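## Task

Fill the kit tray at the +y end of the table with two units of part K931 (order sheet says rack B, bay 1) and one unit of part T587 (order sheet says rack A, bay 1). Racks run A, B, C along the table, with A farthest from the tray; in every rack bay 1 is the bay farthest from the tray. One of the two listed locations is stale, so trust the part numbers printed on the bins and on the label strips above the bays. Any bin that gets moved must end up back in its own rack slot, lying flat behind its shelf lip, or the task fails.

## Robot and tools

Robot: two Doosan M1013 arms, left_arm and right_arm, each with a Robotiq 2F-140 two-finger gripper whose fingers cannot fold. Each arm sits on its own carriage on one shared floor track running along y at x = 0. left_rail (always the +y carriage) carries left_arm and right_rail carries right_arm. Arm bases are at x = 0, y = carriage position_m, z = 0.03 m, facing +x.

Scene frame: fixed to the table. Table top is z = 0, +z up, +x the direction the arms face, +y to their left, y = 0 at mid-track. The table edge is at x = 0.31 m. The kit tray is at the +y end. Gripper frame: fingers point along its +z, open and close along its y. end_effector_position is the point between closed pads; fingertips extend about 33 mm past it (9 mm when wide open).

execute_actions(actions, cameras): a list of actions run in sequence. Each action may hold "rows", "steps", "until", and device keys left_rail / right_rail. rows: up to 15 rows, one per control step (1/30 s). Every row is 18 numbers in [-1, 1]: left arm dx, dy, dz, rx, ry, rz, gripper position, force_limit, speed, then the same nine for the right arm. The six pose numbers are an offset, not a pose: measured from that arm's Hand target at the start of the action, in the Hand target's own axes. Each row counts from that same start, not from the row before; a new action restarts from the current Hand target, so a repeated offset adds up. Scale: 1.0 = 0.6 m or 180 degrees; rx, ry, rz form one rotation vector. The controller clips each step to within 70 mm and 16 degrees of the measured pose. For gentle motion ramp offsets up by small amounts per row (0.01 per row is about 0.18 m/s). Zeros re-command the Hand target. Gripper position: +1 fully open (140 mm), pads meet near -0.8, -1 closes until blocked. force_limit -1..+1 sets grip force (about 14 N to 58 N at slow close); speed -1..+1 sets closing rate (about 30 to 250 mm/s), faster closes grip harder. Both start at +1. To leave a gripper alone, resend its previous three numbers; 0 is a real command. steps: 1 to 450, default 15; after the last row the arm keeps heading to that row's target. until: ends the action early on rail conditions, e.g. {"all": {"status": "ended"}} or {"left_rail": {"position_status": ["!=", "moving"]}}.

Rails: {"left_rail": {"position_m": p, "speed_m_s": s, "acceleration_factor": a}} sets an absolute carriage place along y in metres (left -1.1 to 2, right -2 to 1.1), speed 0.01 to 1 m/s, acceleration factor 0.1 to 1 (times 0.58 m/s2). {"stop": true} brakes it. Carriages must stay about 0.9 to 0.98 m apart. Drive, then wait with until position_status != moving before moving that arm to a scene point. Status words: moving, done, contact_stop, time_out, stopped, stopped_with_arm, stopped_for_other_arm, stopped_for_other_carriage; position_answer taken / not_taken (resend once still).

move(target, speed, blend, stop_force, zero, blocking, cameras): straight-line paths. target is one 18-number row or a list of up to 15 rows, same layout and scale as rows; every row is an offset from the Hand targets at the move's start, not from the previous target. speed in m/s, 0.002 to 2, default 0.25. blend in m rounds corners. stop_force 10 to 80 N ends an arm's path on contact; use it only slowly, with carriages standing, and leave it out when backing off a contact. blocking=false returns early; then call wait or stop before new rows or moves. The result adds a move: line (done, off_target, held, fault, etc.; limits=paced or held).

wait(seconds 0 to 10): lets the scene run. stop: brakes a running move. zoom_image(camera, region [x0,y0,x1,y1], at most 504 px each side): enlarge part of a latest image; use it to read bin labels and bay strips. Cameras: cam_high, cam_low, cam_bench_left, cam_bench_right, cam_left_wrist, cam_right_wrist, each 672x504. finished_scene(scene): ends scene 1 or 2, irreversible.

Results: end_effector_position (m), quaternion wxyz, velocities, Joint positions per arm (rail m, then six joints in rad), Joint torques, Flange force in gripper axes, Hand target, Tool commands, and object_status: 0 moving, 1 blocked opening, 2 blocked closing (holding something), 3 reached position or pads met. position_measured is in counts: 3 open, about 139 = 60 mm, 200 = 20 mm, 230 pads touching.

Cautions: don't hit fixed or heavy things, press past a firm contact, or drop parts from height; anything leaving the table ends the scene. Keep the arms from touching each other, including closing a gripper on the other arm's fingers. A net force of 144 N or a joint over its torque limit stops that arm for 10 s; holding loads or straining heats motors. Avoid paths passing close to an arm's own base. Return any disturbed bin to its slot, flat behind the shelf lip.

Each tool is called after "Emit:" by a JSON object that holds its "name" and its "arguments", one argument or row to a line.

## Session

Emit:
{"name": "execute_actions", "arguments": {
  "actions": []
}}

Scene clock: 0.00 s.
left_arm: end_effector_position=(+0.6500, +1.2494, +0.3520) position_measured=3 object_status=3 end_effector_quat_wxyz=(+0.000, +1.000, +0.000, +0.000) | right_arm: end_effector_position=(+0.6500, -1.0936, +0.3520) position_measured=3 object_status=3 end_effector_quat_wxyz=(+0.000, +1.000, +0.000, +0.000)
Joint positions: left_arm=[1.249 -0.053 0.164 1.605 0 1.373 1.518] | right_arm=[-1.094 -0.053 0.164 1.605 0 1.373 1.518]
Joint velocities: within noise
Joint torques (N m): no reading
Flange force (N): no reading
Hand target: left_arm +0.6500, +1.2494, +0.3520; +0.000, +1.000, +0.000, +0.000 | right_arm +0.6500, -1.0936, +0.3520; +0.000, +1.000, +0.000, +0.000
Tool commands: left_gripper/position=+1.0 left_gripper/force_limit=+1.0 left_gripper/speed=+1.0 right_gripper/position=+1.0 right_gripper/force_limit=+1.0 right_gripper/speed=+1.0
left_rail: position_m=1.249 position_status=done
right_rail: position_m=-1.094 position_status=done
camera_calibration:
cam_left_wrist: T_world_to_cam=[[-0.0125854, -0.999835, -0.0131095, 1.27649], [-0.936651, 0.00719848, 0.35019, 0.478893], [-0.350038, 0.0166863, -0.936587, 0.677969], [0, 0, 0, 1]] pos_world=[0.701936, 1.26152, 0.484008]
cam_right_wrist: T_world_to_cam=[[0.0150748, -0.999806, -0.0126653, -1.089], [-0.945681, -0.0183703, 0.324576, 0.484229], [-0.324746, 0.00708442, -0.945775, 0.695911], [0, 0, 0, 1]] pos_world=[0.700336, -1.08483, 0.487213]

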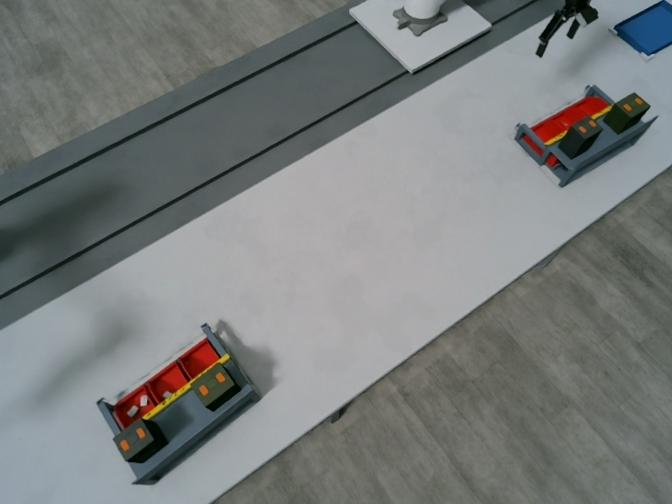

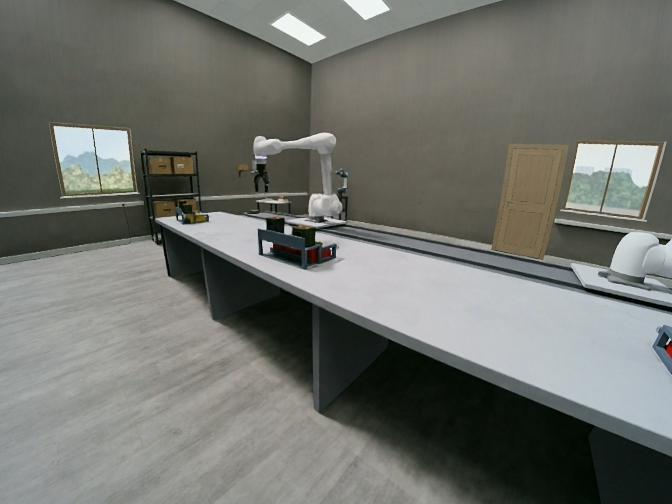

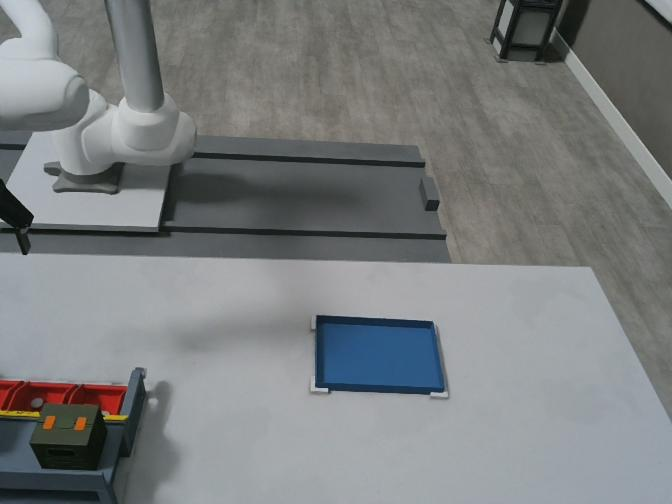

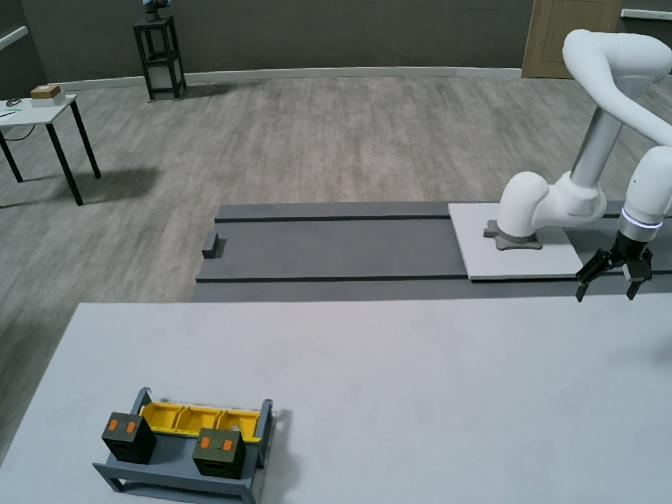

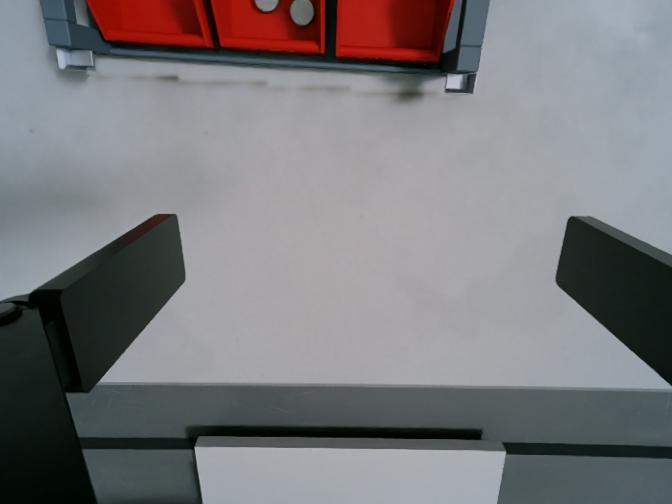

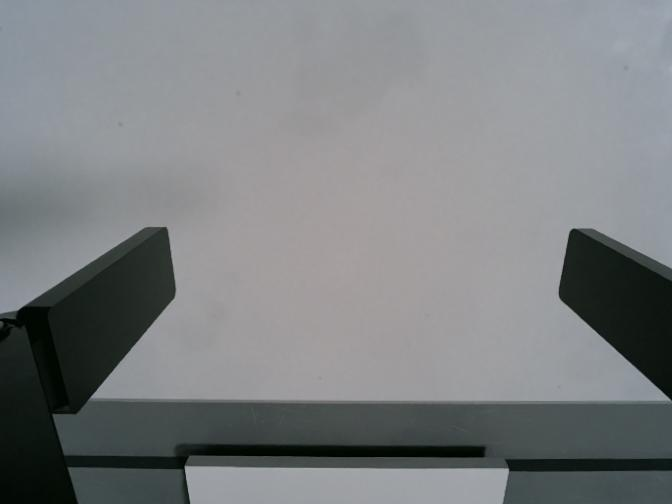

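Emit:
{"name": "move", "arguments": {
  "target": [-0.1,0,0,0,0.389,0,-0.35,0,1,-0.1,0,0,0,0.389,0,-0.35,0,1],
  "cameras": []
}}

Emit:
{"name": "execute_actions", "arguments": {
  "actions": [
    {"right_rail":{"position_m":-0.42},"steps":300,"until":{"all":{"status":"ended"}}}
  ],
  "cameras": ["cam_right_wrist","cam_left_wrist"]
}}

Emit:
{"name": "execute_actions", "arguments": {
  "actions": [
    {"right_rail":{"position_m":-2.0},"steps":300,"until":{"all":{"status":"ended"}}}
  ],
  "cameras": ["cam_right_wrist"]
}}

Scene clock: 6.60 s.
left_arm: end_effector_position=(+0.5900, +1.2495, +0.3520) position_measured=173 object_status=3 end_effector_quat_wxyz=(+0.000, +0.819, +0.000, +0.574) | right_arm: end_effector_position=(+0.5900, -1.0935, +0.3520) position_measured=173 object_status=3 end_effector_quat_wxyz=(+0.000, +0.819, +0.000, +0.574)
Joint positions: left_arm=[1.249 -0.124 -0.315 2.466 -0.473 -0.256 1.988] | right_arm=[-1.094 -0.124 -0.315 2.466 -0.473 -0.256 1.988]
Joint torques (N m): left_arm=[1.98 -2.1 -38.81 3.46 -1.86 0.39] | right_arm=[0.76 -3.96 -34.8 3.28 -2.88 0.17]
Flange force (N): left_arm=[0.0 0.0 0.0] | right_arm=[0.0 0.0 0.0]
Hand target: left_arm +0.5900, +1.2494, +0.3520; +0.000, +0.819, +0.000, +0.574 | right_arm +0.5900, -1.0936, +0.3520; +0.000, +0.819, +0.000, +0.574
Off the commanded pose: left_arm 0.000 m, 0 deg | right_arm 0.000 m, 0 deg.
left_rail: position_m=1.249 position_status=done
right_rail: position_m=-1.094 position_status=done
move: done
No camera images: "cameras" was empty.

Scene clock: 9.00 s.
left_arm: end_effector_position=(+0.5900, +1.2494, +0.3520) position_measured=173 object_status=3 end_effector_quat_wxyz=(+0.000, +0.819, +0.000, +0.574) | right_arm: end_effector_position=(+0.5900, -0.4200, +0.3520) position_measured=173 object_status=3 end_effector_quat_wxyz=(+0.000, +0.819, +0.000, +0.574)
Joint positions: left_arm=[1.249 -0.125 -0.315 2.466 -0.479 -0.256 1.993] | right_arm=[-0.42 -0.125 -0.315 2.466 -0.479 -0.256 1.993]
Joint torques (N m): left_arm=[2.08 -2.04 -38.68 3.38 -1.9 0.31] | right_arm=[0.89 -3.74 -34.9 3.28 -2.83 0.17]
Flange force (N): left_arm=[0.0 0.0 0.0] | right_arm=[0.0 0.0 0.0]
Hand target: left_arm +0.5900, +1.2494, +0.3520; +0.000, +0.819, +0.000, +0.574 | right_arm +0.5900, -0.4200, +0.3520; +0.000, +0.819, +0.000, +0.574
Tool commands: left_gripper/position=-0.35 left_gripper/force_limit=+0.0 left_gripper/speed=+1.0 right_gripper/position=-0.35 right_gripper/force_limit=+0.0 right_gripper/speed=+1.0
Off the commanded pose: left_arm 0.000 m, 0 deg | right_arm 0.000 m, 0 deg.
left_rail: position_m=1.249 position_status=done
right_rail: position_m=-0.420 position_status=done
camera_calibration:
cam_left_wrist: T_world_to_cam=[[0.00801883, -0.999835, -0.0163075, 1.2647], [-0.649164, 0.00719939, -0.760615, 0.644081], [0.760606, 0.0166855, -0.648999, -0.0996495], [0, 0, 0, 1]] pos_world=[0.483767, 1.26152, 0.445849]
cam_right_wrist: T_world_to_cam=[[0.0170533, -0.999806, 0.00984057, -0.423818], [-0.628147, -0.0183703, -0.777878, 0.640589], [0.777908, 0.00708407, -0.628338, -0.0906809], [0, 0, 0, 1]] pos_world=[0.480153, -0.411326, 0.445493]
Images, in order (width x height): cam_left_wrist 672x504, cam_right_wrist 672x504.

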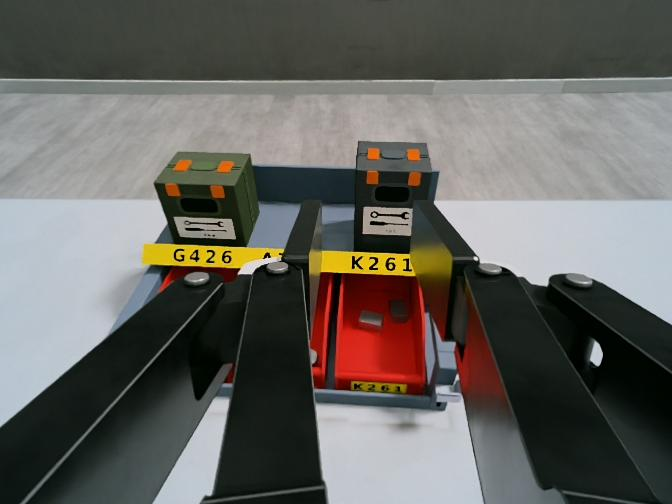

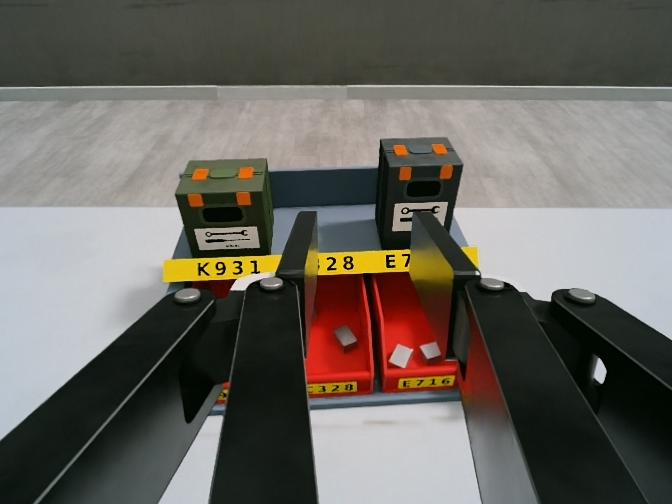

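Scene clock: 12.53 s.
left_arm: end_effector_position=(+0.5900, +1.2494, +0.3520) position_measured=173 object_status=3 end_effector_quat_wxyz=(+0.000, +0.819, +0.000, +0.574) | right_arm: end_effector_position=(+0.5900, -2.0000, +0.3520) position_measured=173 object_status=3 end_effector_quat_wxyz=(+0.000, +0.819, +0.000, +0.574)
Joint positions: left_arm=[1.249 -0.125 -0.315 2.466 -0.479 -0.256 1.993] | right_arm=[-2 -0.125 -0.315 2.466 -0.479 -0.256 1.993]
Joint torques (N m): left_arm=[2.4 -2.32 -38.64 3.4 -1.89 0.34] | right_arm=[0.69 -3.8 -34.85 3.25 -2.92 0.19]
Flange force (N): left_arm=[0.0 0.0 0.0] | right_arm=[0.0 0.0 0.0]
Hand target: left_arm +0.5900, +1.2494, +0.3520; +0.000, +0.819, +0.000, +0.574 | right_arm +0.5900, -2.0000, +0.3520; +0.000, +0.819, +0.000, +0.574
Tool commands: left_gripper/position=-0.35 left_gripper/force_limit=+0.0 left_gripper/speed=+1.0 right_gripper/position=-0.35 right_gripper/force_limit=+0.0 right_gripper/speed=+1.0
Off the commanded pose: left_arm 0.000 m, 0 deg | right_arm 0.000 m, 0 deg.
left_rail: position_m=1.249 position_status=done
right_rail: position_m=-2.000 position_status=done
camera_calibration:
cam_right_wrist: T_world_to_cam=[[0.0170533, -0.999806, 0.00984057, -2.00341], [-0.628147, -0.0183703, -0.777878, 0.611566], [0.777908, 0.00708407, -0.628338, -0.0794888], [0, 0, 0, 1]] pos_world=[0.480153, -1.99123, 0.445493]
Images, in order (width x height): cam_right_wrist 672x504.

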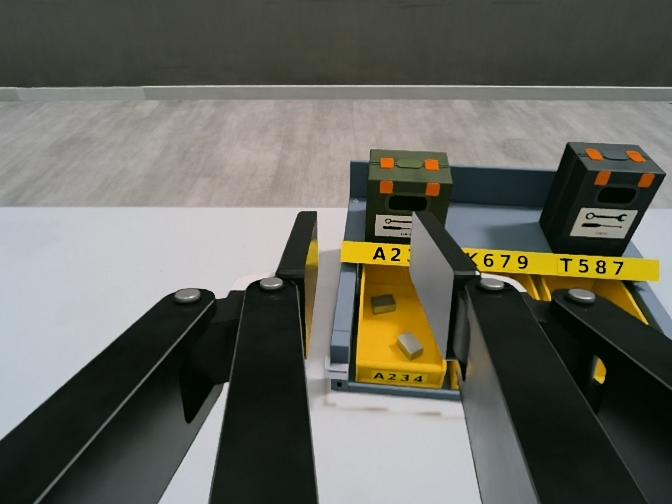

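Emit:
{"name": "move", "arguments": {
  "target": [0,0,0,0,0,0,-0.35,0,1,0.1,0,0,0,0,0.97,-0.42,0,1],
  "speed": 0.6,
  "cameras": []
}}

Emit:
{"name": "move", "arguments": {
  "target": [0,0,0,0,0,0,-0.35,0,1,0,-0.4,0,0,0.344,0.03,-0.42,0,1],
  "speed": 0.4,
  "cameras": ["cam_right_wrist"]
}}

Scene clock: 17.87 s.
left_arm: end_effector_position=(+0.5900, +1.2494, +0.3520) position_measured=173 object_status=3 end_effector_quat_wxyz=(+0.000, +0.819, +0.000, +0.574) | right_arm: end_effector_position=(+0.6105, -1.9991, +0.4086) position_measured=182 object_status=3 end_effector_quat_wxyz=(+0.568, -0.023, +0.821, -0.050)
Joint positions: left_arm=[1.249 -0.125 -0.315 2.466 -0.479 -0.256 1.993] | right_arm=[-2 -0.05 -0.338 2.358 0.102 -0.093 4.498]
Joint torques (N m): left_arm=[2.29 -2.27 -38.72 3.42 -1.87 0.34] | right_arm=[0.92 -5.44 -38.63 3.61 -3.11 0.12]
Flange force (N): left_arm=[0.0 0.0 0.0] | right_arm=[0.0 0.0 0.0]
Hand target: left_arm +0.5900, +1.2494, +0.3520; +0.000, +0.819, +0.000, +0.574 | right_arm +0.6105, -2.0000, +0.4084; +0.573, -0.039, +0.818, -0.027
Off the commanded pose: left_arm 0.000 m, 0 deg | right_arm 0.001 m, 3 deg.
left_rail: position_m=1.249 position_status=done
right_rail: position_m=-2.000 position_status=done
move: off_target (right_arm)
No camera images: "cameras" was empty.

Scene clock: 19.70 s.
left_arm: end_effector_position=(+0.5900, +1.2494, +0.3520) position_measured=173 object_status=3 end_effector_quat_wxyz=(+0.000, +0.819, +0.000, +0.574) | right_arm: end_effector_position=(+0.6182, -2.2390, +0.4297) position_measured=182 object_status=3 end_effector_quat_wxyz=(+0.071, +0.018, +0.997, -0.017)
Joint positions: left_arm=[1.249 -0.125 -0.315 2.466 -0.479 -0.256 1.993] | right_arm=[-2 -0.434 0.09 1.554 0.027 1.352 4.31]
Joint torques (N m): left_arm=[2.27 -2.37 -38.81 3.39 -1.87 0.31] | right_arm=[1.04 -48.79 -40.21 4.12 -0.85 0.15]
Flange force (N): left_arm=[0.0 0.0 0.0] | right_arm=[0.5 -1.7 -6.4]
Hand target: left_arm +0.5900, +1.2494, +0.3520; +0.000, +0.819, +0.000, +0.574 | right_arm +0.6182, -2.2390, +0.4296; +0.071, +0.018, +0.997, -0.017
Off the commanded pose: left_arm 0.000 m, 0 deg | right_arm 0.000 m, 0 deg.
left_rail: position_m=1.249 position_status=done
right_rail: position_m=-2.000 position_status=done
move: done
camera_calibration:
cam_right_wrist: T_world_to_cam=[[0.0244993, 0.998613, -0.0466079, 2.25049], [0.890156, -0.000571765, 0.455656, -0.743567], [0.454998, -0.0526515, -0.888935, 0.12693], [0, 0, 0, 1]] pos_world=[0.549002, -2.24111, 0.556534]
Images, in order (width x height): cam_right_wrist 672x504.

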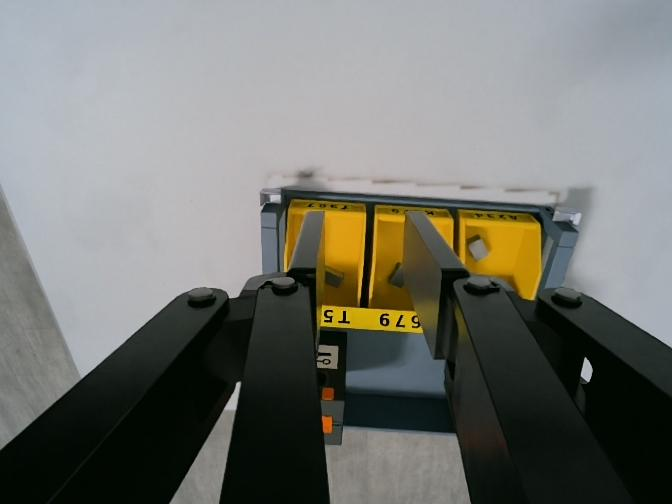

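Emit:
{"name": "move", "arguments": {
  "target": [0,0,0,0,0,0,-0.35,0,1,-0.235,-0.037,0.372,0,0,0,-0.35,0,0],
  "cameras": ["cam_right_wrist"]
}}

Scene clock: 23.57 s.
left_arm: end_effector_position=(+0.5900, +1.2494, +0.3520) position_measured=173 object_status=3 end_effector_quat_wxyz=(+0.000, +0.819, +0.000, +0.574) | right_arm: end_effector_position=(+0.7885, -2.2740, +0.2297) position_measured=173 object_status=3 end_effector_quat_wxyz=(+0.071, +0.018, +0.997, -0.017)
Joint positions: left_arm=[1.249 -0.125 -0.315 2.466 -0.479 -0.256 1.993] | right_arm=[-2 -0.383 0.431 1.482 0.021 1.084 4.356]
Joint torques (N m): left_arm=[2.01 -2.01 -38.68 3.39 -1.87 0.32] | right_arm=[0.89 -80.63 -38.06 3.84 -0.83 0.15]
Flange force (N): left_arm=[0.0 0.0 0.0] | right_arm=[-0.5 -1.9 -6.1]
Hand target: left_arm +0.5900, +1.2494, +0.3520; +0.000, +0.819, +0.000, +0.574 | right_arm +0.7885, -2.2740, +0.2297; +0.071, +0.018, +0.997, -0.017
Off the commanded pose: left_arm 0.000 m, 0 deg | right_arm 0.000 m, 0 deg.
left_rail: position_m=1.249 position_status=done
right_rail: position_m=-2.000 position_status=done
move: done
camera_calibration:
cam_right_wrist: T_world_to_cam=[[0.0243222, 0.998613, -0.0467001, 2.27211], [0.890161, -0.000372388, 0.455647, -0.803596], [0.454997, -0.0526529, -0.888935, -0.130189], [0, 0, 0, 1]] pos_world=[0.719302, -2.27611, 0.356534]
Images, in order (width x height): cam_right_wrist 672x504.

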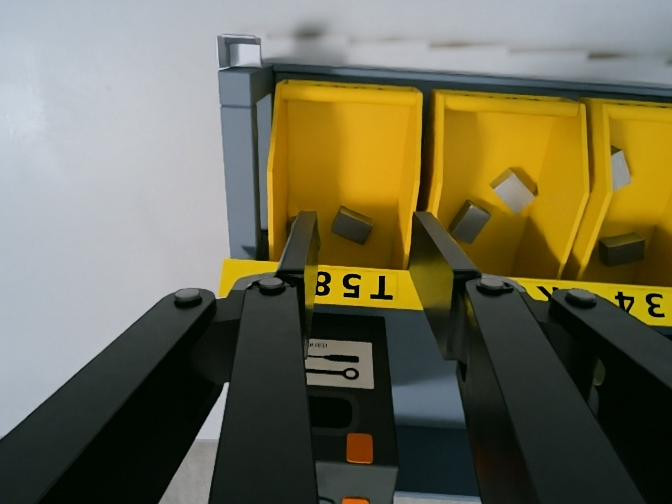

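Emit:
{"name": "move", "arguments": {
  "target": [0,0,0,0,0,0,-0.35,0,1,-0.0463,0.003,0.1795,0,-0.0556,0,-0.25,0,0],
  "speed": 0.15,
  "cameras": []
}}

Emit:
{"name": "move", "arguments": {
  "target": [0,0,0,0,0,0,-0.35,0,1,0,0,0,0,0,0.13,-0.25,0,0],
  "speed": 0.3,
  "cameras": ["cam_right_wrist"]
}}

Scene clock: 30.67 s.
left_arm: end_effector_position=(+0.5900, +1.2494, +0.3520) position_measured=173 object_status=3 end_effector_quat_wxyz=(+0.000, +0.819, +0.000, +0.574) | right_arm: end_effector_position=(+0.8313, -2.2770, +0.1270) position_measured=160 object_status=3 end_effector_quat_wxyz=(+0.158, +0.016, +0.987, -0.019)
Joint positions: left_arm=[1.249 -0.125 -0.315 2.466 -0.479 -0.256 1.993] | right_arm=[-2 -0.391 0.492 1.616 0.12 0.727 4.276]
Joint torques (N m): left_arm=[1.84 -2.3 -38.64 3.4 -1.85 0.33] | right_arm=[1 -83.53 -35.34 3.6 -1.25 0.17]
Flange force (N): left_arm=[0.0 0.0 0.0] | right_arm=[-1.5 -2.3 -5.9]
Hand target: left_arm +0.5900, +1.2494, +0.3520; +0.000, +0.819, +0.000, +0.574 | right_arm +0.8313, -2.2770, +0.1270; +0.158, +0.016, +0.987, -0.019
Off the commanded pose: left_arm 0.000 m, 0 deg | right_arm 0.000 m, 0 deg.
left_rail: position_m=1.249 position_status=done
right_rail: position_m=-2.000 position_status=done
move: done
No camera images: "cameras" was empty.

Scene clock: 31.77 s.
left_arm: end_effector_position=(+0.5900, +1.2494, +0.3520) position_measured=173 object_status=3 end_effector_quat_wxyz=(+0.000, +0.819, +0.000, +0.574) | right_arm: end_effector_position=(+0.8311, -2.2770, +0.1269) position_measured=160 object_status=3 end_effector_quat_wxyz=(+0.158, +0.216, +0.963, +0.014)
Joint positions: left_arm=[1.249 -0.125 -0.315 2.466 -0.479 -0.256 1.993] | right_arm=[-2 -0.391 0.492 1.617 0.121 0.727 4.684]
Joint torques (N m): left_arm=[2.14 -2.03 -38.85 3.37 -1.87 0.33] | right_arm=[0.48 -83.47 -35.13 3.69 -1.26 0.17]
Flange force (N): left_arm=[0.0 0.0 0.0] | right_arm=[-2.4 -0.6 -6.6]
Hand target: left_arm +0.5900, +1.2494, +0.3520; +0.000, +0.819, +0.000, +0.574 | right_arm +0.8313, -2.2771, +0.1270; +0.159, +0.216, +0.963, +0.014
Off the commanded pose: left_arm 0.000 m, 0 deg | right_arm 0.000 m, 0 deg.
left_rail: position_m=1.249 position_status=done
right_rail: position_m=-2.000 position_status=done
move: done
camera_calibration:
cam_right_wrist: T_world_to_cam=[[0.402521, 0.912058, 0.0782806, 1.74197], [0.716642, -0.367171, 0.592967, -1.50307], [0.569563, -0.182583, -0.801413, -0.643322], [0, 0, 0, 1]] pos_world=[0.74239, -2.25812, 0.23934]
Images, in order (width x height): cam_right_wrist 672x504.

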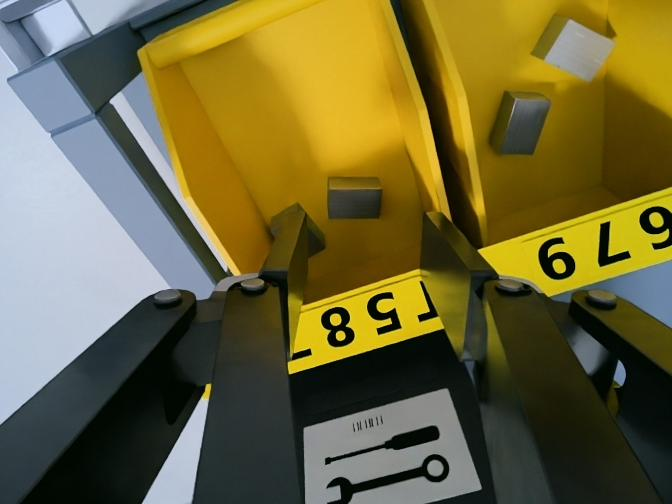

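Emit:
{"name": "move", "arguments": {
  "target": [0,0,0,0,0,0,-0.35,0,1,0.001,0.0037,0.137,0,0,0,-0.3,0,0],
  "speed": 0.03,
  "stop_force": 14,
  "cameras": ["cam_right_wrist"]
}}

Scene clock: 35.40 s.
left_arm: end_effector_position=(+0.5900, +1.2494, +0.3520) position_measured=173 object_status=3 end_effector_quat_wxyz=(+0.000, +0.819, +0.000, +0.574) | right_arm: end_effector_position=(+0.8324, -2.2771, +0.1243) position_measured=167 object_status=3 end_effector_quat_wxyz=(+0.159, +0.216, +0.963, +0.014)
Joint positions: left_arm=[1.249 -0.125 -0.315 2.466 -0.479 -0.256 1.993] | right_arm=[-2 -0.391 0.496 1.616 0.121 0.723 4.684]
Joint torques (N m): left_arm=[1.8 -2.11 -38.82 3.37 -1.85 0.31] | right_arm=[-1.01 -60.67 -28 2.71 -3.11 0.38]
Flange force (N): left_arm=[0.0 0.0 0.0] | right_arm=[2.9 1.7 -35.2]
Hand target: left_arm +0.5900, +1.2494, +0.3520; +0.000, +0.819, +0.000, +0.574 | right_arm +0.8323, -2.2771, +0.1242; +0.159, +0.216, +0.963, +0.014 (not the last commanded pose)
Off the commanded pose: left_arm 0.000 m, 0 deg | right_arm 0.079 m, 0 deg.
left_rail: position_m=1.249 position_status=done
right_rail: position_m=-2.000 position_status=done
move: contact (right_arm)
camera_calibration:
cam_right_wrist: T_world_to_cam=[[0.402448, 0.912099, 0.0781702, 1.74187], [0.71643, -0.366964, 0.593351, -1.50185], [0.569881, -0.18279, -0.801139, -0.646856], [0, 0, 0, 1]] pos_world=[0.743589, -2.25812, 0.236741]
Images, in order (width x height): cam_right_wrist 672x504.

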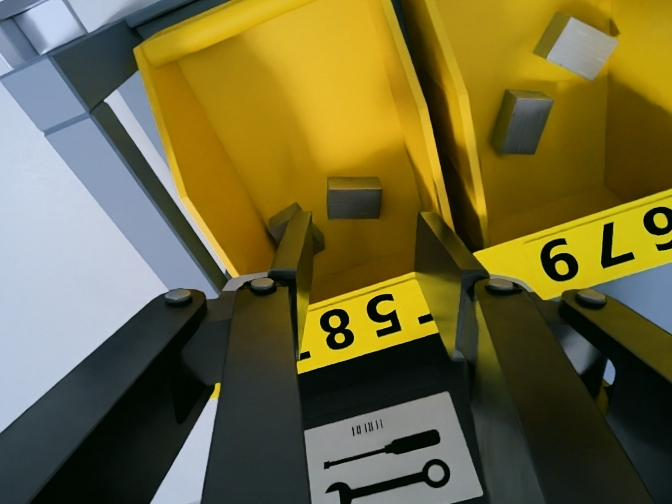

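Emit:
{"name": "move", "arguments": {
  "target": [0,0,0,0,0,0,-0.35,0,1,0.01,0,-0.05,0,0,-0.085,-0.27,0,0],
  "speed": 0.1,
  "cameras": []
}}

Emit:
{"name": "move", "arguments": {
  "target": [0,0,0,0,0,0,-0.35,0,1,0,0,0,0,-0.025,0,-0.27,0,0],
  "speed": 0.1,
  "cameras": ["cam_right_wrist"]
}}

Scene clock: 45.80 s.
left_arm: end_effector_position=(+0.5900, +1.2494, +0.3520) position_measured=173 object_status=3 end_effector_quat_wxyz=(+0.000, +0.819, +0.000, +0.574) | right_arm: end_effector_position=(+0.8178, -2.2733, +0.1509) position_measured=163 object_status=3 end_effector_quat_wxyz=(+0.159, +0.086, +0.984, -0.008)
Joint positions: left_arm=[1.249 -0.125 -0.315 2.466 -0.479 -0.256 1.993] | right_arm=[-2 -0.394 0.453 1.628 0.118 0.754 4.419]
Joint torques (N m): left_arm=[1.87 -2.14 -38.76 3.39 -1.88 0.36] | right_arm=[1.08 -80.5 -35.75 3.66 -1.24 0.19]
Flange force (N): left_arm=[0.0 0.0 0.0] | right_arm=[-1.7 -1.4 -6.8]
Hand target: left_arm +0.5900, +1.2494, +0.3520; +0.000, +0.819, +0.000, +0.574 | right_arm +0.8179, -2.2733, +0.1509; +0.159, +0.086, +0.984, -0.008
Off the commanded pose: left_arm 0.000 m, 0 deg | right_arm 0.000 m, 0 deg.
left_rail: position_m=1.249 position_status=done
right_rail: position_m=-2.000 position_status=done
move: done
No camera images: "cameras" was empty.

Scene clock: 46.57 s.
left_arm: end_effector_position=(+0.5900, +1.2494, +0.3520) position_measured=173 object_status=3 end_effector_quat_wxyz=(+0.000, +0.819, +0.000, +0.574) | right_arm: end_effector_position=(+0.8179, -2.2733, +0.1509) position_measured=163 object_status=3 end_effector_quat_wxyz=(+0.197, +0.085, +0.977, -0.011)
Joint positions: left_arm=[1.249 -0.125 -0.315 2.466 -0.479 -0.256 1.993] | right_arm=[-2 -0.401 0.427 1.688 0.165 0.647 4.373]
Joint torques (N m): left_arm=[1.87 -2.13 -38.77 3.43 -1.83 0.33] | right_arm=[0.66 -77.82 -35.53 3.67 -1.45 0.17]
Flange force (N): left_arm=[0.0 0.0 0.0] | right_arm=[-2.2 -1.2 -6.3]
Hand target: left_arm +0.5900, +1.2494, +0.3520; +0.000, +0.819, +0.000, +0.574 | right_arm +0.8179, -2.2733, +0.1509; +0.197, +0.085, +0.977, -0.011
Off the commanded pose: left_arm 0.000 m, 0 deg | right_arm 0.000 m, 0 deg.
left_rail: position_m=1.249 position_status=done
right_rail: position_m=-2.000 position_status=done
move: done
camera_calibration:
cam_right_wrist: T_world_to_cam=[[0.16205, 0.986769, -0.00521088, 2.12119], [0.736737, -0.117472, 0.665897, -0.966209], [0.656475, -0.111747, -0.746025, -0.534254], [0, 0, 0, 1]] pos_world=[0.718828, -2.26633, 0.255882]
Images, in order (width x height): cam_right_wrist 672x504.

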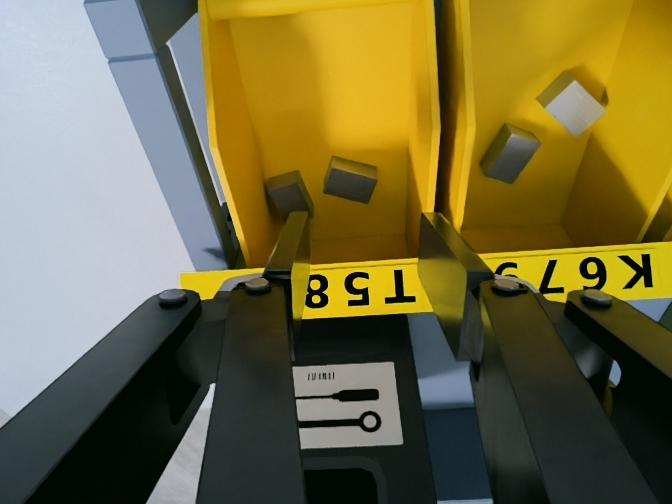

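Emit:
{"name": "move", "arguments": {
  "target": [0,0,0,0,0,0,-0.35,0,1,0.0149,0.005,0.1728,0,0,0,-0.265,0,0],
  "speed": 0.03,
  "stop_force": 14,
  "cameras": ["cam_right_wrist"]
}}

Scene clock: 75.93 s.
left_arm: end_effector_position=(+0.5900, +1.2494, +0.3520) position_measured=173 object_status=3 end_effector_quat_wxyz=(+0.000, +0.819, +0.000, +0.574) | right_arm: end_effector_position=(+0.8465, -2.2746, +0.0638) position_measured=162 object_status=3 end_effector_quat_wxyz=(+0.198, +0.085, +0.976, -0.011)
Joint positions: left_arm=[1.249 -0.125 -0.315 2.466 -0.479 -0.256 1.993] | right_arm=[-2 -0.388 0.544 1.687 0.187 0.53 4.356]
Joint torques (N m): left_arm=[2.17 -2.28 -38.88 3.39 -1.86 0.32] | right_arm=[1.89 -62.48 -23.74 2.76 -1.4 0.11]
Flange force (N): left_arm=[0.0 0.0 0.0] | right_arm=[-4.0 -1.5 -36.0]
Hand target: left_arm +0.5900, +1.2494, +0.3520; +0.000, +0.819, +0.000, +0.574 | right_arm +0.8464, -2.2745, +0.0637; +0.198, +0.085, +0.976, -0.011 (not the last commanded pose)
Off the commanded pose: left_arm 0.000 m, 0 deg | right_arm 0.012 m, 0 deg.
left_rail: position_m=1.249 position_status=done
right_rail: position_m=-2.000 position_status=done
move: contact (right_arm)
camera_calibration:
cam_right_wrist: T_world_to_cam=[[0.162115, 0.986757, -0.00533109, 2.11723], [0.736402, -0.117385, 0.666283, -0.929037], [0.656834, -0.111941, -0.74568, -0.618906], [0, 0, 0, 1]] pos_world=[0.747426, -2.26753, 0.168783]
Images, in order (width x height): cam_right_wrist 672x504.

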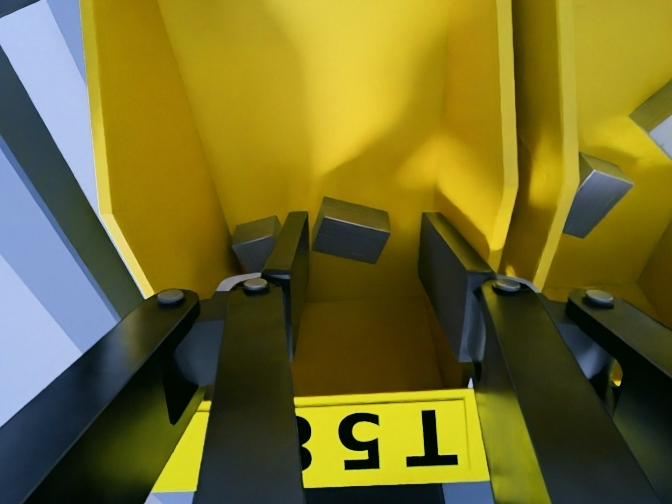

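Emit:
{"name": "move", "arguments": {
  "target": [0,0,0,0,0,0,-0.35,0,1,0.0,-0.0067,-0.012,0,0,0,-0.31,0,0],
  "speed": 0.05,
  "cameras": ["cam_right_wrist"]
}}

Emit:
{"name": "move", "arguments": {
  "target": [0,0,0,0,0,0,-0.35,0,1,-0.003,0.0,0.033,0,0,0,-0.31,0,0],
  "speed": 0.02,
  "stop_force": 14,
  "cameras": ["cam_right_wrist"]
}}

Scene clock: 82.10 s.
left_arm: end_effector_position=(+0.5900, +1.2494, +0.3520) position_measured=173 object_status=3 end_effector_quat_wxyz=(+0.000, +0.819, +0.000, +0.574) | right_arm: end_effector_position=(+0.8429, -2.2781, +0.0703) position_measured=168 object_status=3 end_effector_quat_wxyz=(+0.198, +0.085, +0.976, -0.011)
Joint positions: left_arm=[1.249 -0.125 -0.315 2.466 -0.479 -0.256 1.993] | right_arm=[-2 -0.394 0.535 1.688 0.189 0.539 4.349]
Joint torques (N m): left_arm=[2.03 -2.07 -38.79 3.41 -1.85 0.35] | right_arm=[1.07 -84.99 -33.01 3.32 -1.42 0.17]
Flange force (N): left_arm=[0.0 0.0 0.0] | right_arm=[-2.4 -2.0 -5.9]
Hand target: left_arm +0.5900, +1.2494, +0.3520; +0.000, +0.819, +0.000, +0.574 | right_arm +0.8430, -2.2781, +0.0703; +0.198, +0.085, +0.976, -0.011
Off the commanded pose: left_arm 0.000 m, 0 deg | right_arm 0.000 m, 0 deg.
left_rail: position_m=1.249 position_status=done
right_rail: position_m=-2.000 position_status=done
move: done
camera_calibration:
cam_right_wrist: T_world_to_cam=[[0.162047, 0.986769, -0.00530434, 2.12136], [0.736555, -0.117376, 0.666115, -0.931266], [0.656679, -0.111849, -0.74583, -0.611802], [0, 0, 0, 1]] pos_world=[0.743927, -2.27103, 0.175283]
Images, in order (width x height): cam_right_wrist 672x504.

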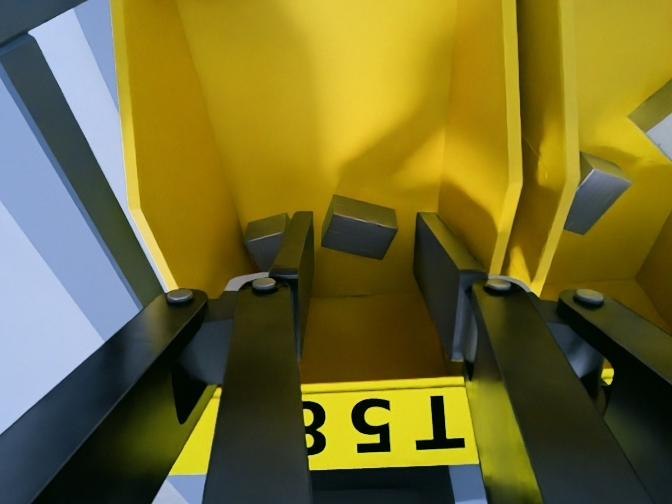

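Scene clock: 83.20 s.
left_arm: end_effector_position=(+0.5900, +1.2494, +0.3520) position_measured=173 object_status=3 end_effector_quat_wxyz=(+0.000, +0.819, +0.000, +0.574) | right_arm: end_effector_position=(+0.8477, -2.2788, +0.0619) position_measured=168 object_status=3 end_effector_quat_wxyz=(+0.198, +0.085, +0.976, -0.011)
Joint positions: left_arm=[1.249 -0.125 -0.315 2.466 -0.479 -0.256 1.993] | right_arm=[-2 -0.392 0.549 1.683 0.191 0.53 4.348]
Joint torques (N m): left_arm=[2.12 -2.24 -38.72 3.41 -1.86 0.33] | right_arm=[1 -85.64 -32.83 3.38 -1.36 0.17]
Flange force (N): left_arm=[0.0 0.0 0.0] | right_arm=[-2.1 -2.2 -6.1]
Hand target: left_arm +0.5900, +1.2494, +0.3520; +0.000, +0.819, +0.000, +0.574 | right_arm +0.8476, -2.2788, +0.0620; +0.198, +0.085, +0.976, -0.011 (not the last commanded pose)
Off the commanded pose: left_arm 0.000 m, 0 deg | right_arm 0.010 m, 0 deg.
left_rail: position_m=1.249 position_status=done
right_rail: position_m=-2.000 position_status=done
move: contact (right_arm)
camera_calibration:
cam_right_wrist: T_world_to_cam=[[0.162172, 0.986748, -0.00537002, 2.12123], [0.736207, -0.117368, 0.666501, -0.928939], [0.657038, -0.112041, -0.745485, -0.621939], [0, 0, 0, 1]] pos_world=[0.748525, -2.27183, 0.166884]
Images, in order (width x height): cam_right_wrist 672x504.

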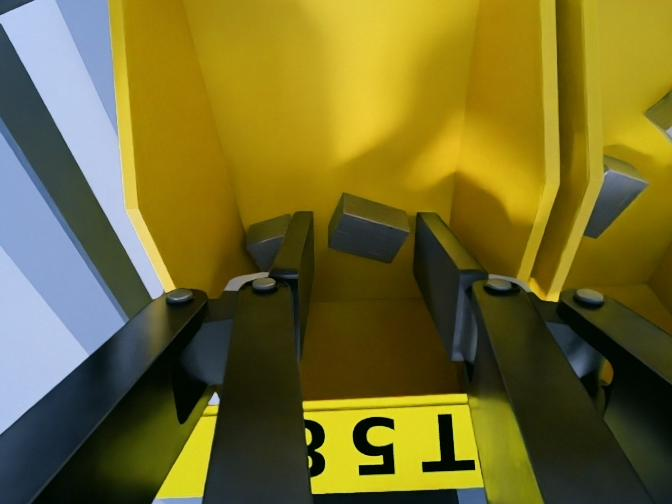

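Emit:
{"name": "move", "arguments": {
  "target": [0,0,0,0,0,0,-0.35,0,1,0.0015,-0.001,0.017,0,0,0,-0.31,0,0],
  "speed": 0.01,
  "stop_force": 16,
  "cameras": ["cam_right_wrist"]
}}

Scene clock: 85.90 s.
left_arm: end_effector_position=(+0.5900, +1.2494, +0.3520) position_measured=173 object_status=3 end_effector_quat_wxyz=(+0.000, +0.819, +0.000, +0.574) | right_arm: end_effector_position=(+0.8506, -2.2799, +0.0522) position_measured=168 object_status=3 end_effector_quat_wxyz=(+0.198, +0.085, +0.976, -0.011)
Joint positions: left_arm=[1.249 -0.125 -0.315 2.466 -0.479 -0.256 1.993] | right_arm=[-2 -0.392 0.562 1.681 0.194 0.518 4.344]
Joint torques (N m): left_arm=[1.96 -2.06 -38.76 3.41 -1.87 0.27] | right_arm=[0.66 -86.03 -32.41 3.23 -1.49 0.18]
Flange force (N): left_arm=[0.0 0.0 0.0] | right_arm=[-2.0 -1.3 -8.1]
Hand target: left_arm +0.5900, +1.2494, +0.3520; +0.000, +0.819, +0.000, +0.574 | right_arm +0.8506, -2.2799, +0.0522; +0.198, +0.085, +0.976, -0.011
Off the commanded pose: left_arm 0.000 m, 0 deg | right_arm 0.000 m, 0 deg.
left_rail: position_m=1.249 position_status=done
right_rail: position_m=-2.000 position_status=done
move: done
camera_calibration:
cam_right_wrist: T_world_to_cam=[[0.162172, 0.986748, -0.00537002, 2.12168], [0.736207, -0.117368, 0.666501, -0.9248], [0.657038, -0.112041, -0.745485, -0.631254], [0, 0, 0, 1]] pos_world=[0.751525, -2.27283, 0.157184]
Images, in order (width x height): cam_right_wrist 672x504.

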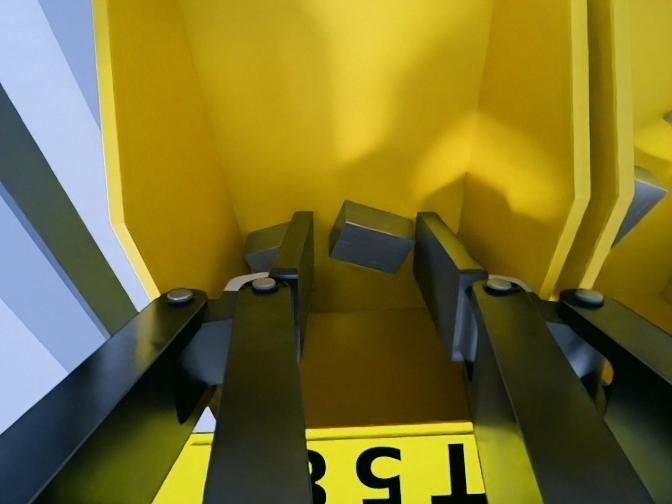

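Emit:
{"name": "execute_actions", "arguments": {
  "actions": [
    {"rows":[[0,0,0,0,0,0,-0.35,0,1,0,0,0,0,0,0,-1,-0.3,-1]],"steps":60}
  ],
  "cameras": ["cam_right_wrist"]
}}

Scene clock: 88.87 s.
left_arm: end_effector_position=(+0.5900, +1.2494, +0.3520) position_measured=173 object_status=3 end_effector_quat_wxyz=(+0.000, +0.819, +0.000, +0.574) | right_arm: end_effector_position=(+0.8506, -2.2799, +0.0522) position_measured=181 object_status=2 end_effector_quat_wxyz=(+0.198, +0.085, +0.976, -0.011)
Joint positions: left_arm=[1.249 -0.125 -0.315 2.466 -0.479 -0.256 1.993] | right_arm=[-2 -0.392 0.562 1.681 0.194 0.518 4.344]
Joint torques (N m): left_arm=[2.15 -2.19 -38.81 3.36 -1.84 0.32] | right_arm=[-0.26 -80.78 -29.75 2.88 -1.12 0.11]
Flange force (N): left_arm=[0.0 0.0 0.0] | right_arm=[-3.6 -0.2 -12.8]
Hand target: left_arm +0.5900, +1.2494, +0.3520; +0.000, +0.819, +0.000, +0.574 | right_arm +0.8506, -2.2799, +0.0522; +0.198, +0.085, +0.976, -0.011
Off the commanded pose: left_arm 0.000 m, 0 deg | right_arm 0.000 m, 0 deg.
left_rail: position_m=1.249 position_status=done
right_rail: position_m=-2.000 position_status=done
camera_calibration:
cam_right_wrist: T_world_to_cam=[[0.162172, 0.986748, -0.00537002, 2.12168], [0.736207, -0.117368, 0.666501, -0.9248], [0.657038, -0.112041, -0.745485, -0.631254], [0, 0, 0, 1]] pos_world=[0.751525, -2.27283, 0.157184]
Images, in order (width x height): cam_right_wrist 672x504.

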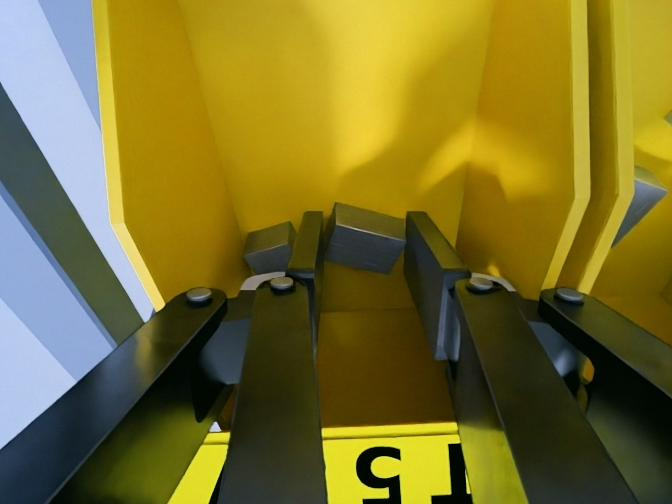

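Emit:
{"name": "execute_actions", "arguments": {
  "actions": [
    {"rows":[[0,0,0,0,0,0,-0.35,0,1,0,0,0,0,0,0,-0.34,-0.3,-1]],"steps":30}
  ],
  "cameras": []
}}

Emit:
{"name": "move", "arguments": {
  "target": [0,0,0,0,0,0,-0.35,0,1,0.004,0,-0.001,0,0,0.055,-0.34,-0.3,-1],
  "speed": 0.08,
  "cameras": ["cam_right_wrist"]
}}

Emit:
{"name": "execute_actions", "arguments": {
  "actions": [
    {"rows":[[0,0,0,0,0,0,-0.35,0,1,0,0,0,0,0,0,-1,-0.1,-1]],"steps":60}
  ],
  "cameras": ["cam_right_wrist"]
}}

Scene clock: 92.17 s.
left_arm: end_effector_position=(+0.5900, +1.2494, +0.3520) position_measured=173 object_status=3 end_effector_quat_wxyz=(+0.000, +0.819, +0.000, +0.574) | right_arm: end_effector_position=(+0.8506, -2.2799, +0.0522) position_measured=172 object_status=3 end_effector_quat_wxyz=(+0.198, +0.085, +0.976, -0.011)
Joint positions: left_arm=[1.249 -0.125 -0.315 2.466 -0.479 -0.256 1.993] | right_arm=[-2 -0.392 0.562 1.681 0.194 0.518 4.344]
Joint torques (N m): left_arm=[1.9 -2.2 -38.82 3.37 -1.82 0.35] | right_arm=[1.02 -86.83 -32.61 3.3 -1.42 0.16]
Flange force (N): left_arm=[0.0 0.0 0.0] | right_arm=[-2.2 -2.0 -6.0]
Hand target: left_arm +0.5900, +1.2494, +0.3520; +0.000, +0.819, +0.000, +0.574 | right_arm +0.8506, -2.2799, +0.0522; +0.198, +0.085, +0.976, -0.011
Off the commanded pose: left_arm 0.000 m, 0 deg | right_arm 0.000 m, 0 deg.
left_rail: position_m=1.249 position_status=done
right_rail: position_m=-2.000 position_status=done
No camera images: "cameras" was empty.

Scene clock: 93.57 s.
left_arm: end_effector_position=(+0.5900, +1.2494, +0.3520) position_measured=173 object_status=3 end_effector_quat_wxyz=(+0.000, +0.819, +0.000, +0.574) | right_arm: end_effector_position=(+0.8482, -2.2795, +0.0519) position_measured=172 object_status=3 end_effector_quat_wxyz=(+0.198, +0.169, +0.965, +0.006)
Joint positions: left_arm=[1.249 -0.125 -0.315 2.466 -0.479 -0.256 1.993] | right_arm=[-2 -0.393 0.56 1.687 0.196 0.516 4.515]
Joint torques (N m): left_arm=[1.99 -2.38 -38.66 3.34 -1.88 0.32] | right_arm=[0.99 -86.55 -32.61 3.3 -1.43 0.17]
Flange force (N): left_arm=[0.0 0.0 0.0] | right_arm=[-2.3 -1.7 -6.2]
Hand target: left_arm +0.5900, +1.2494, +0.3520; +0.000, +0.819, +0.000, +0.574 | right_arm +0.8482, -2.2794, +0.0519; +0.198, +0.169, +0.965, +0.006
Off the commanded pose: left_arm 0.000 m, 0 deg | right_arm 0.000 m, 0 deg.
left_rail: position_m=1.249 position_status=done
right_rail: position_m=-2.000 position_status=done
move: done
camera_calibration:
cam_right_wrist: T_world_to_cam=[[0.316301, 0.946672, 0.0613569, 1.89614], [0.698443, -0.276155, 0.660239, -1.25228], [0.641974, -0.16598, -0.748545, -0.739866], [0, 0, 0, 1]] pos_world=[0.749869, -2.26365, 0.156639]
Images, in order (width x height): cam_right_wrist 672x504.

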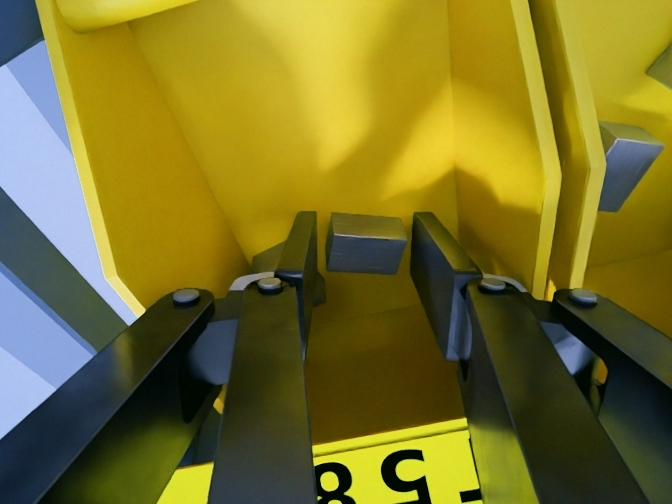

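Scene clock: 95.77 s.
left_arm: end_effector_position=(+0.5900, +1.2494, +0.3520) position_measured=173 object_status=3 end_effector_quat_wxyz=(+0.000, +0.819, +0.000, +0.574) | right_arm: end_effector_position=(+0.8482, -2.2794, +0.0519) position_measured=185 object_status=2 end_effector_quat_wxyz=(+0.198, +0.169, +0.965, +0.006)
Joint positions: left_arm=[1.249 -0.125 -0.315 2.466 -0.479 -0.256 1.993] | right_arm=[-2 -0.393 0.56 1.687 0.196 0.516 4.515]
Joint torques (N m): left_arm=[2.17 -2.2 -38.78 3.35 -1.84 0.33] | right_arm=[-0.11 -82.12 -30.11 2.93 -1 0.17]
Flange force (N): left_arm=[0.0 0.0 0.0] | right_arm=[-3.8 -0.3 -10.4]
Hand target: left_arm +0.5900, +1.2494, +0.3520; +0.000, +0.819, +0.000, +0.574 | right_arm +0.8482, -2.2794, +0.0519; +0.198, +0.169, +0.965, +0.006
Off the commanded pose: left_arm 0.000 m, 0 deg | right_arm 0.000 m, 0 deg.
left_rail: position_m=1.249 position_status=done
right_rail: position_m=-2.000 position_status=done
camera_calibration:
cam_right_wrist: T_world_to_cam=[[0.316231, 0.9467, 0.0612895, 1.89626], [0.698475, -0.27606, 0.660245, -1.25209], [0.641974, -0.165981, -0.748545, -0.739867], [0, 0, 0, 1]] pos_world=[0.749869, -2.26365, 0.156639]
Images, in order (width x height): cam_right_wrist 672x504.

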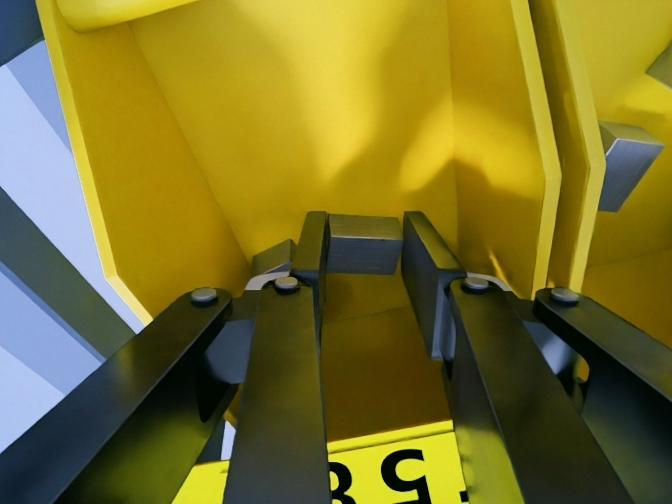

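Emit:
{"name": "move", "arguments": {
  "target": [
    [0,0,0,0,0,0,-0.35,0,1,0,0,-0.15,0,0,0,-1,-0.1,-1],
    [0,0,0,0,0,0,-0.35,0,1,0.227,0.071,-0.45,0,0,0,-1,-0.1,-1]
  ],
  "speed": 0.12,
  "cameras": ["cam_right_wrist"]
}}

Emit:
{"name": "execute_actions", "arguments": {
  "actions": [
    {"right_rail":{"position_m":0.2,"acceleration_factor":0.6},"steps":300,"until":{"all":{"status":"ended"}}}
  ],
  "cameras": ["cam_right_wrist"]
}}

Scene clock: 101.23 s.
left_arm: end_effector_position=(+0.5900, +1.2494, +0.3520) position_measured=173 object_status=3 end_effector_quat_wxyz=(+0.000, +0.819, +0.000, +0.574) | right_arm: end_effector_position=(+0.6405, -2.1795, +0.2522) position_measured=185 object_status=2 end_effector_quat_wxyz=(+0.198, +0.169, +0.965, +0.006)
Joint positions: left_arm=[1.249 -0.125 -0.315 2.466 -0.479 -0.256 1.993] | right_arm=[-2 -0.369 0.053 1.968 0.13 0.735 4.611]
Joint torques (N m): left_arm=[1.91 -2.27 -38.85 3.38 -1.86 0.31] | right_arm=[0.7 -43.23 -37.69 3.88 -1.56 0.18]
Flange force (N): left_arm=[0.0 0.0 0.0] | right_arm=[-2.4 -2.0 -5.1]
Hand target: left_arm +0.5900, +1.2494, +0.3520; +0.000, +0.819, +0.000, +0.574 | right_arm +0.6405, -2.1795, +0.2522; +0.198, +0.169, +0.965, +0.006
Off the commanded pose: left_arm 0.000 m, 0 deg | right_arm 0.000 m, 0 deg.
left_rail: position_m=1.249 position_status=done
right_rail: position_m=-2.000 position_status=done
move: done
camera_calibration:
cam_right_wrist: T_world_to_cam=[[0.316175, 0.946714, 0.0613646, 1.85503], [0.698491, -0.27607, 0.660224, -1.21168], [0.641985, -0.165884, -0.748558, -0.439788], [0, 0, 0, 1]] pos_world=[0.542169, -2.16365, 0.356939]
Images, in order (width x height): cam_right_wrist 672x504.

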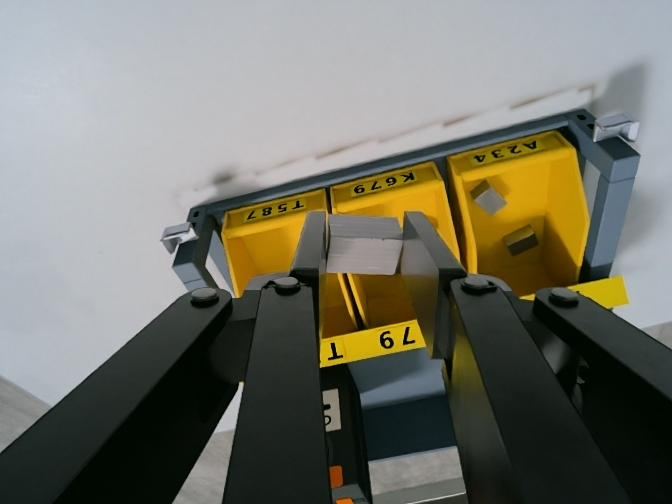

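Scene clock: 106.50 s.
left_arm: end_effector_position=(+0.5900, +1.2494, +0.3520) position_measured=173 object_status=3 end_effector_quat_wxyz=(+0.000, +0.819, +0.000, +0.574) | right_arm: end_effector_position=(+0.6405, +0.0205, +0.2522) position_measured=185 object_status=2 end_effector_quat_wxyz=(+0.198, +0.169, +0.965, +0.006)
Joint positions: left_arm=[1.249 -0.125 -0.315 2.466 -0.479 -0.256 1.993] | right_arm=[0.2 -0.369 0.053 1.968 0.13 0.735 4.611]
Joint torques (N m): left_arm=[1.93 -2.17 -38.67 3.37 -1.84 0.34] | right_arm=[0.6 -42.99 -37.67 3.88 -1.57 0.14]
Flange force (N): left_arm=[0.0 0.0 0.0] | right_arm=[-2.3 -1.7 -5.3]
Hand target: left_arm +0.5900, +1.2494, +0.3520; +0.000, +0.819, +0.000, +0.574 | right_arm +0.6405, +0.0205, +0.2522; +0.198, +0.169, +0.965, +0.006
Tool commands: left_gripper/position=-0.35 left_gripper/force_limit=+0.0 left_gripper/speed=+1.0 right_gripper/position=-1.0 right_gripper/force_limit=-0.1 right_gripper/speed=-1.0
Off the commanded pose: left_arm 0.000 m, 0 deg | right_arm 0.000 m, 0 deg.
left_rail: position_m=1.249 position_status=done
right_rail: position_m=0.200 position_status=done
camera_calibration:
cam_right_wrist: T_world_to_cam=[[0.316236, 0.946698, 0.0612942, -0.227748], [0.698473, -0.276066, 0.660245, -0.604321], [0.641974, -0.165981, -0.748545, -0.0748393], [0, 0, 0, 1]] pos_world=[0.542169, 0.036354, 0.356939]
Images, in order (width x height): cam_right_wrist 672x504.

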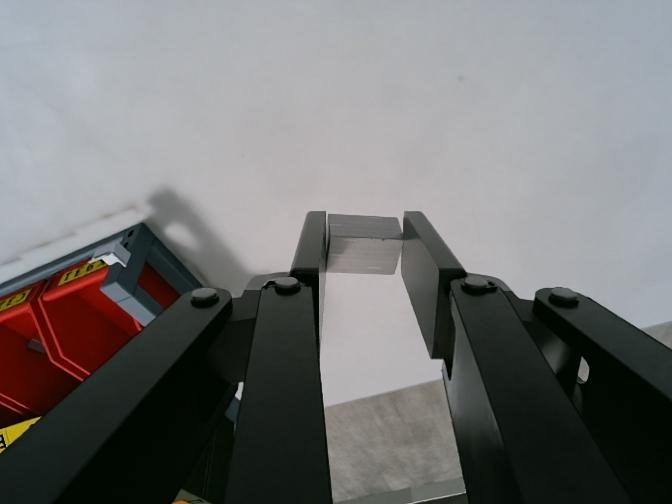

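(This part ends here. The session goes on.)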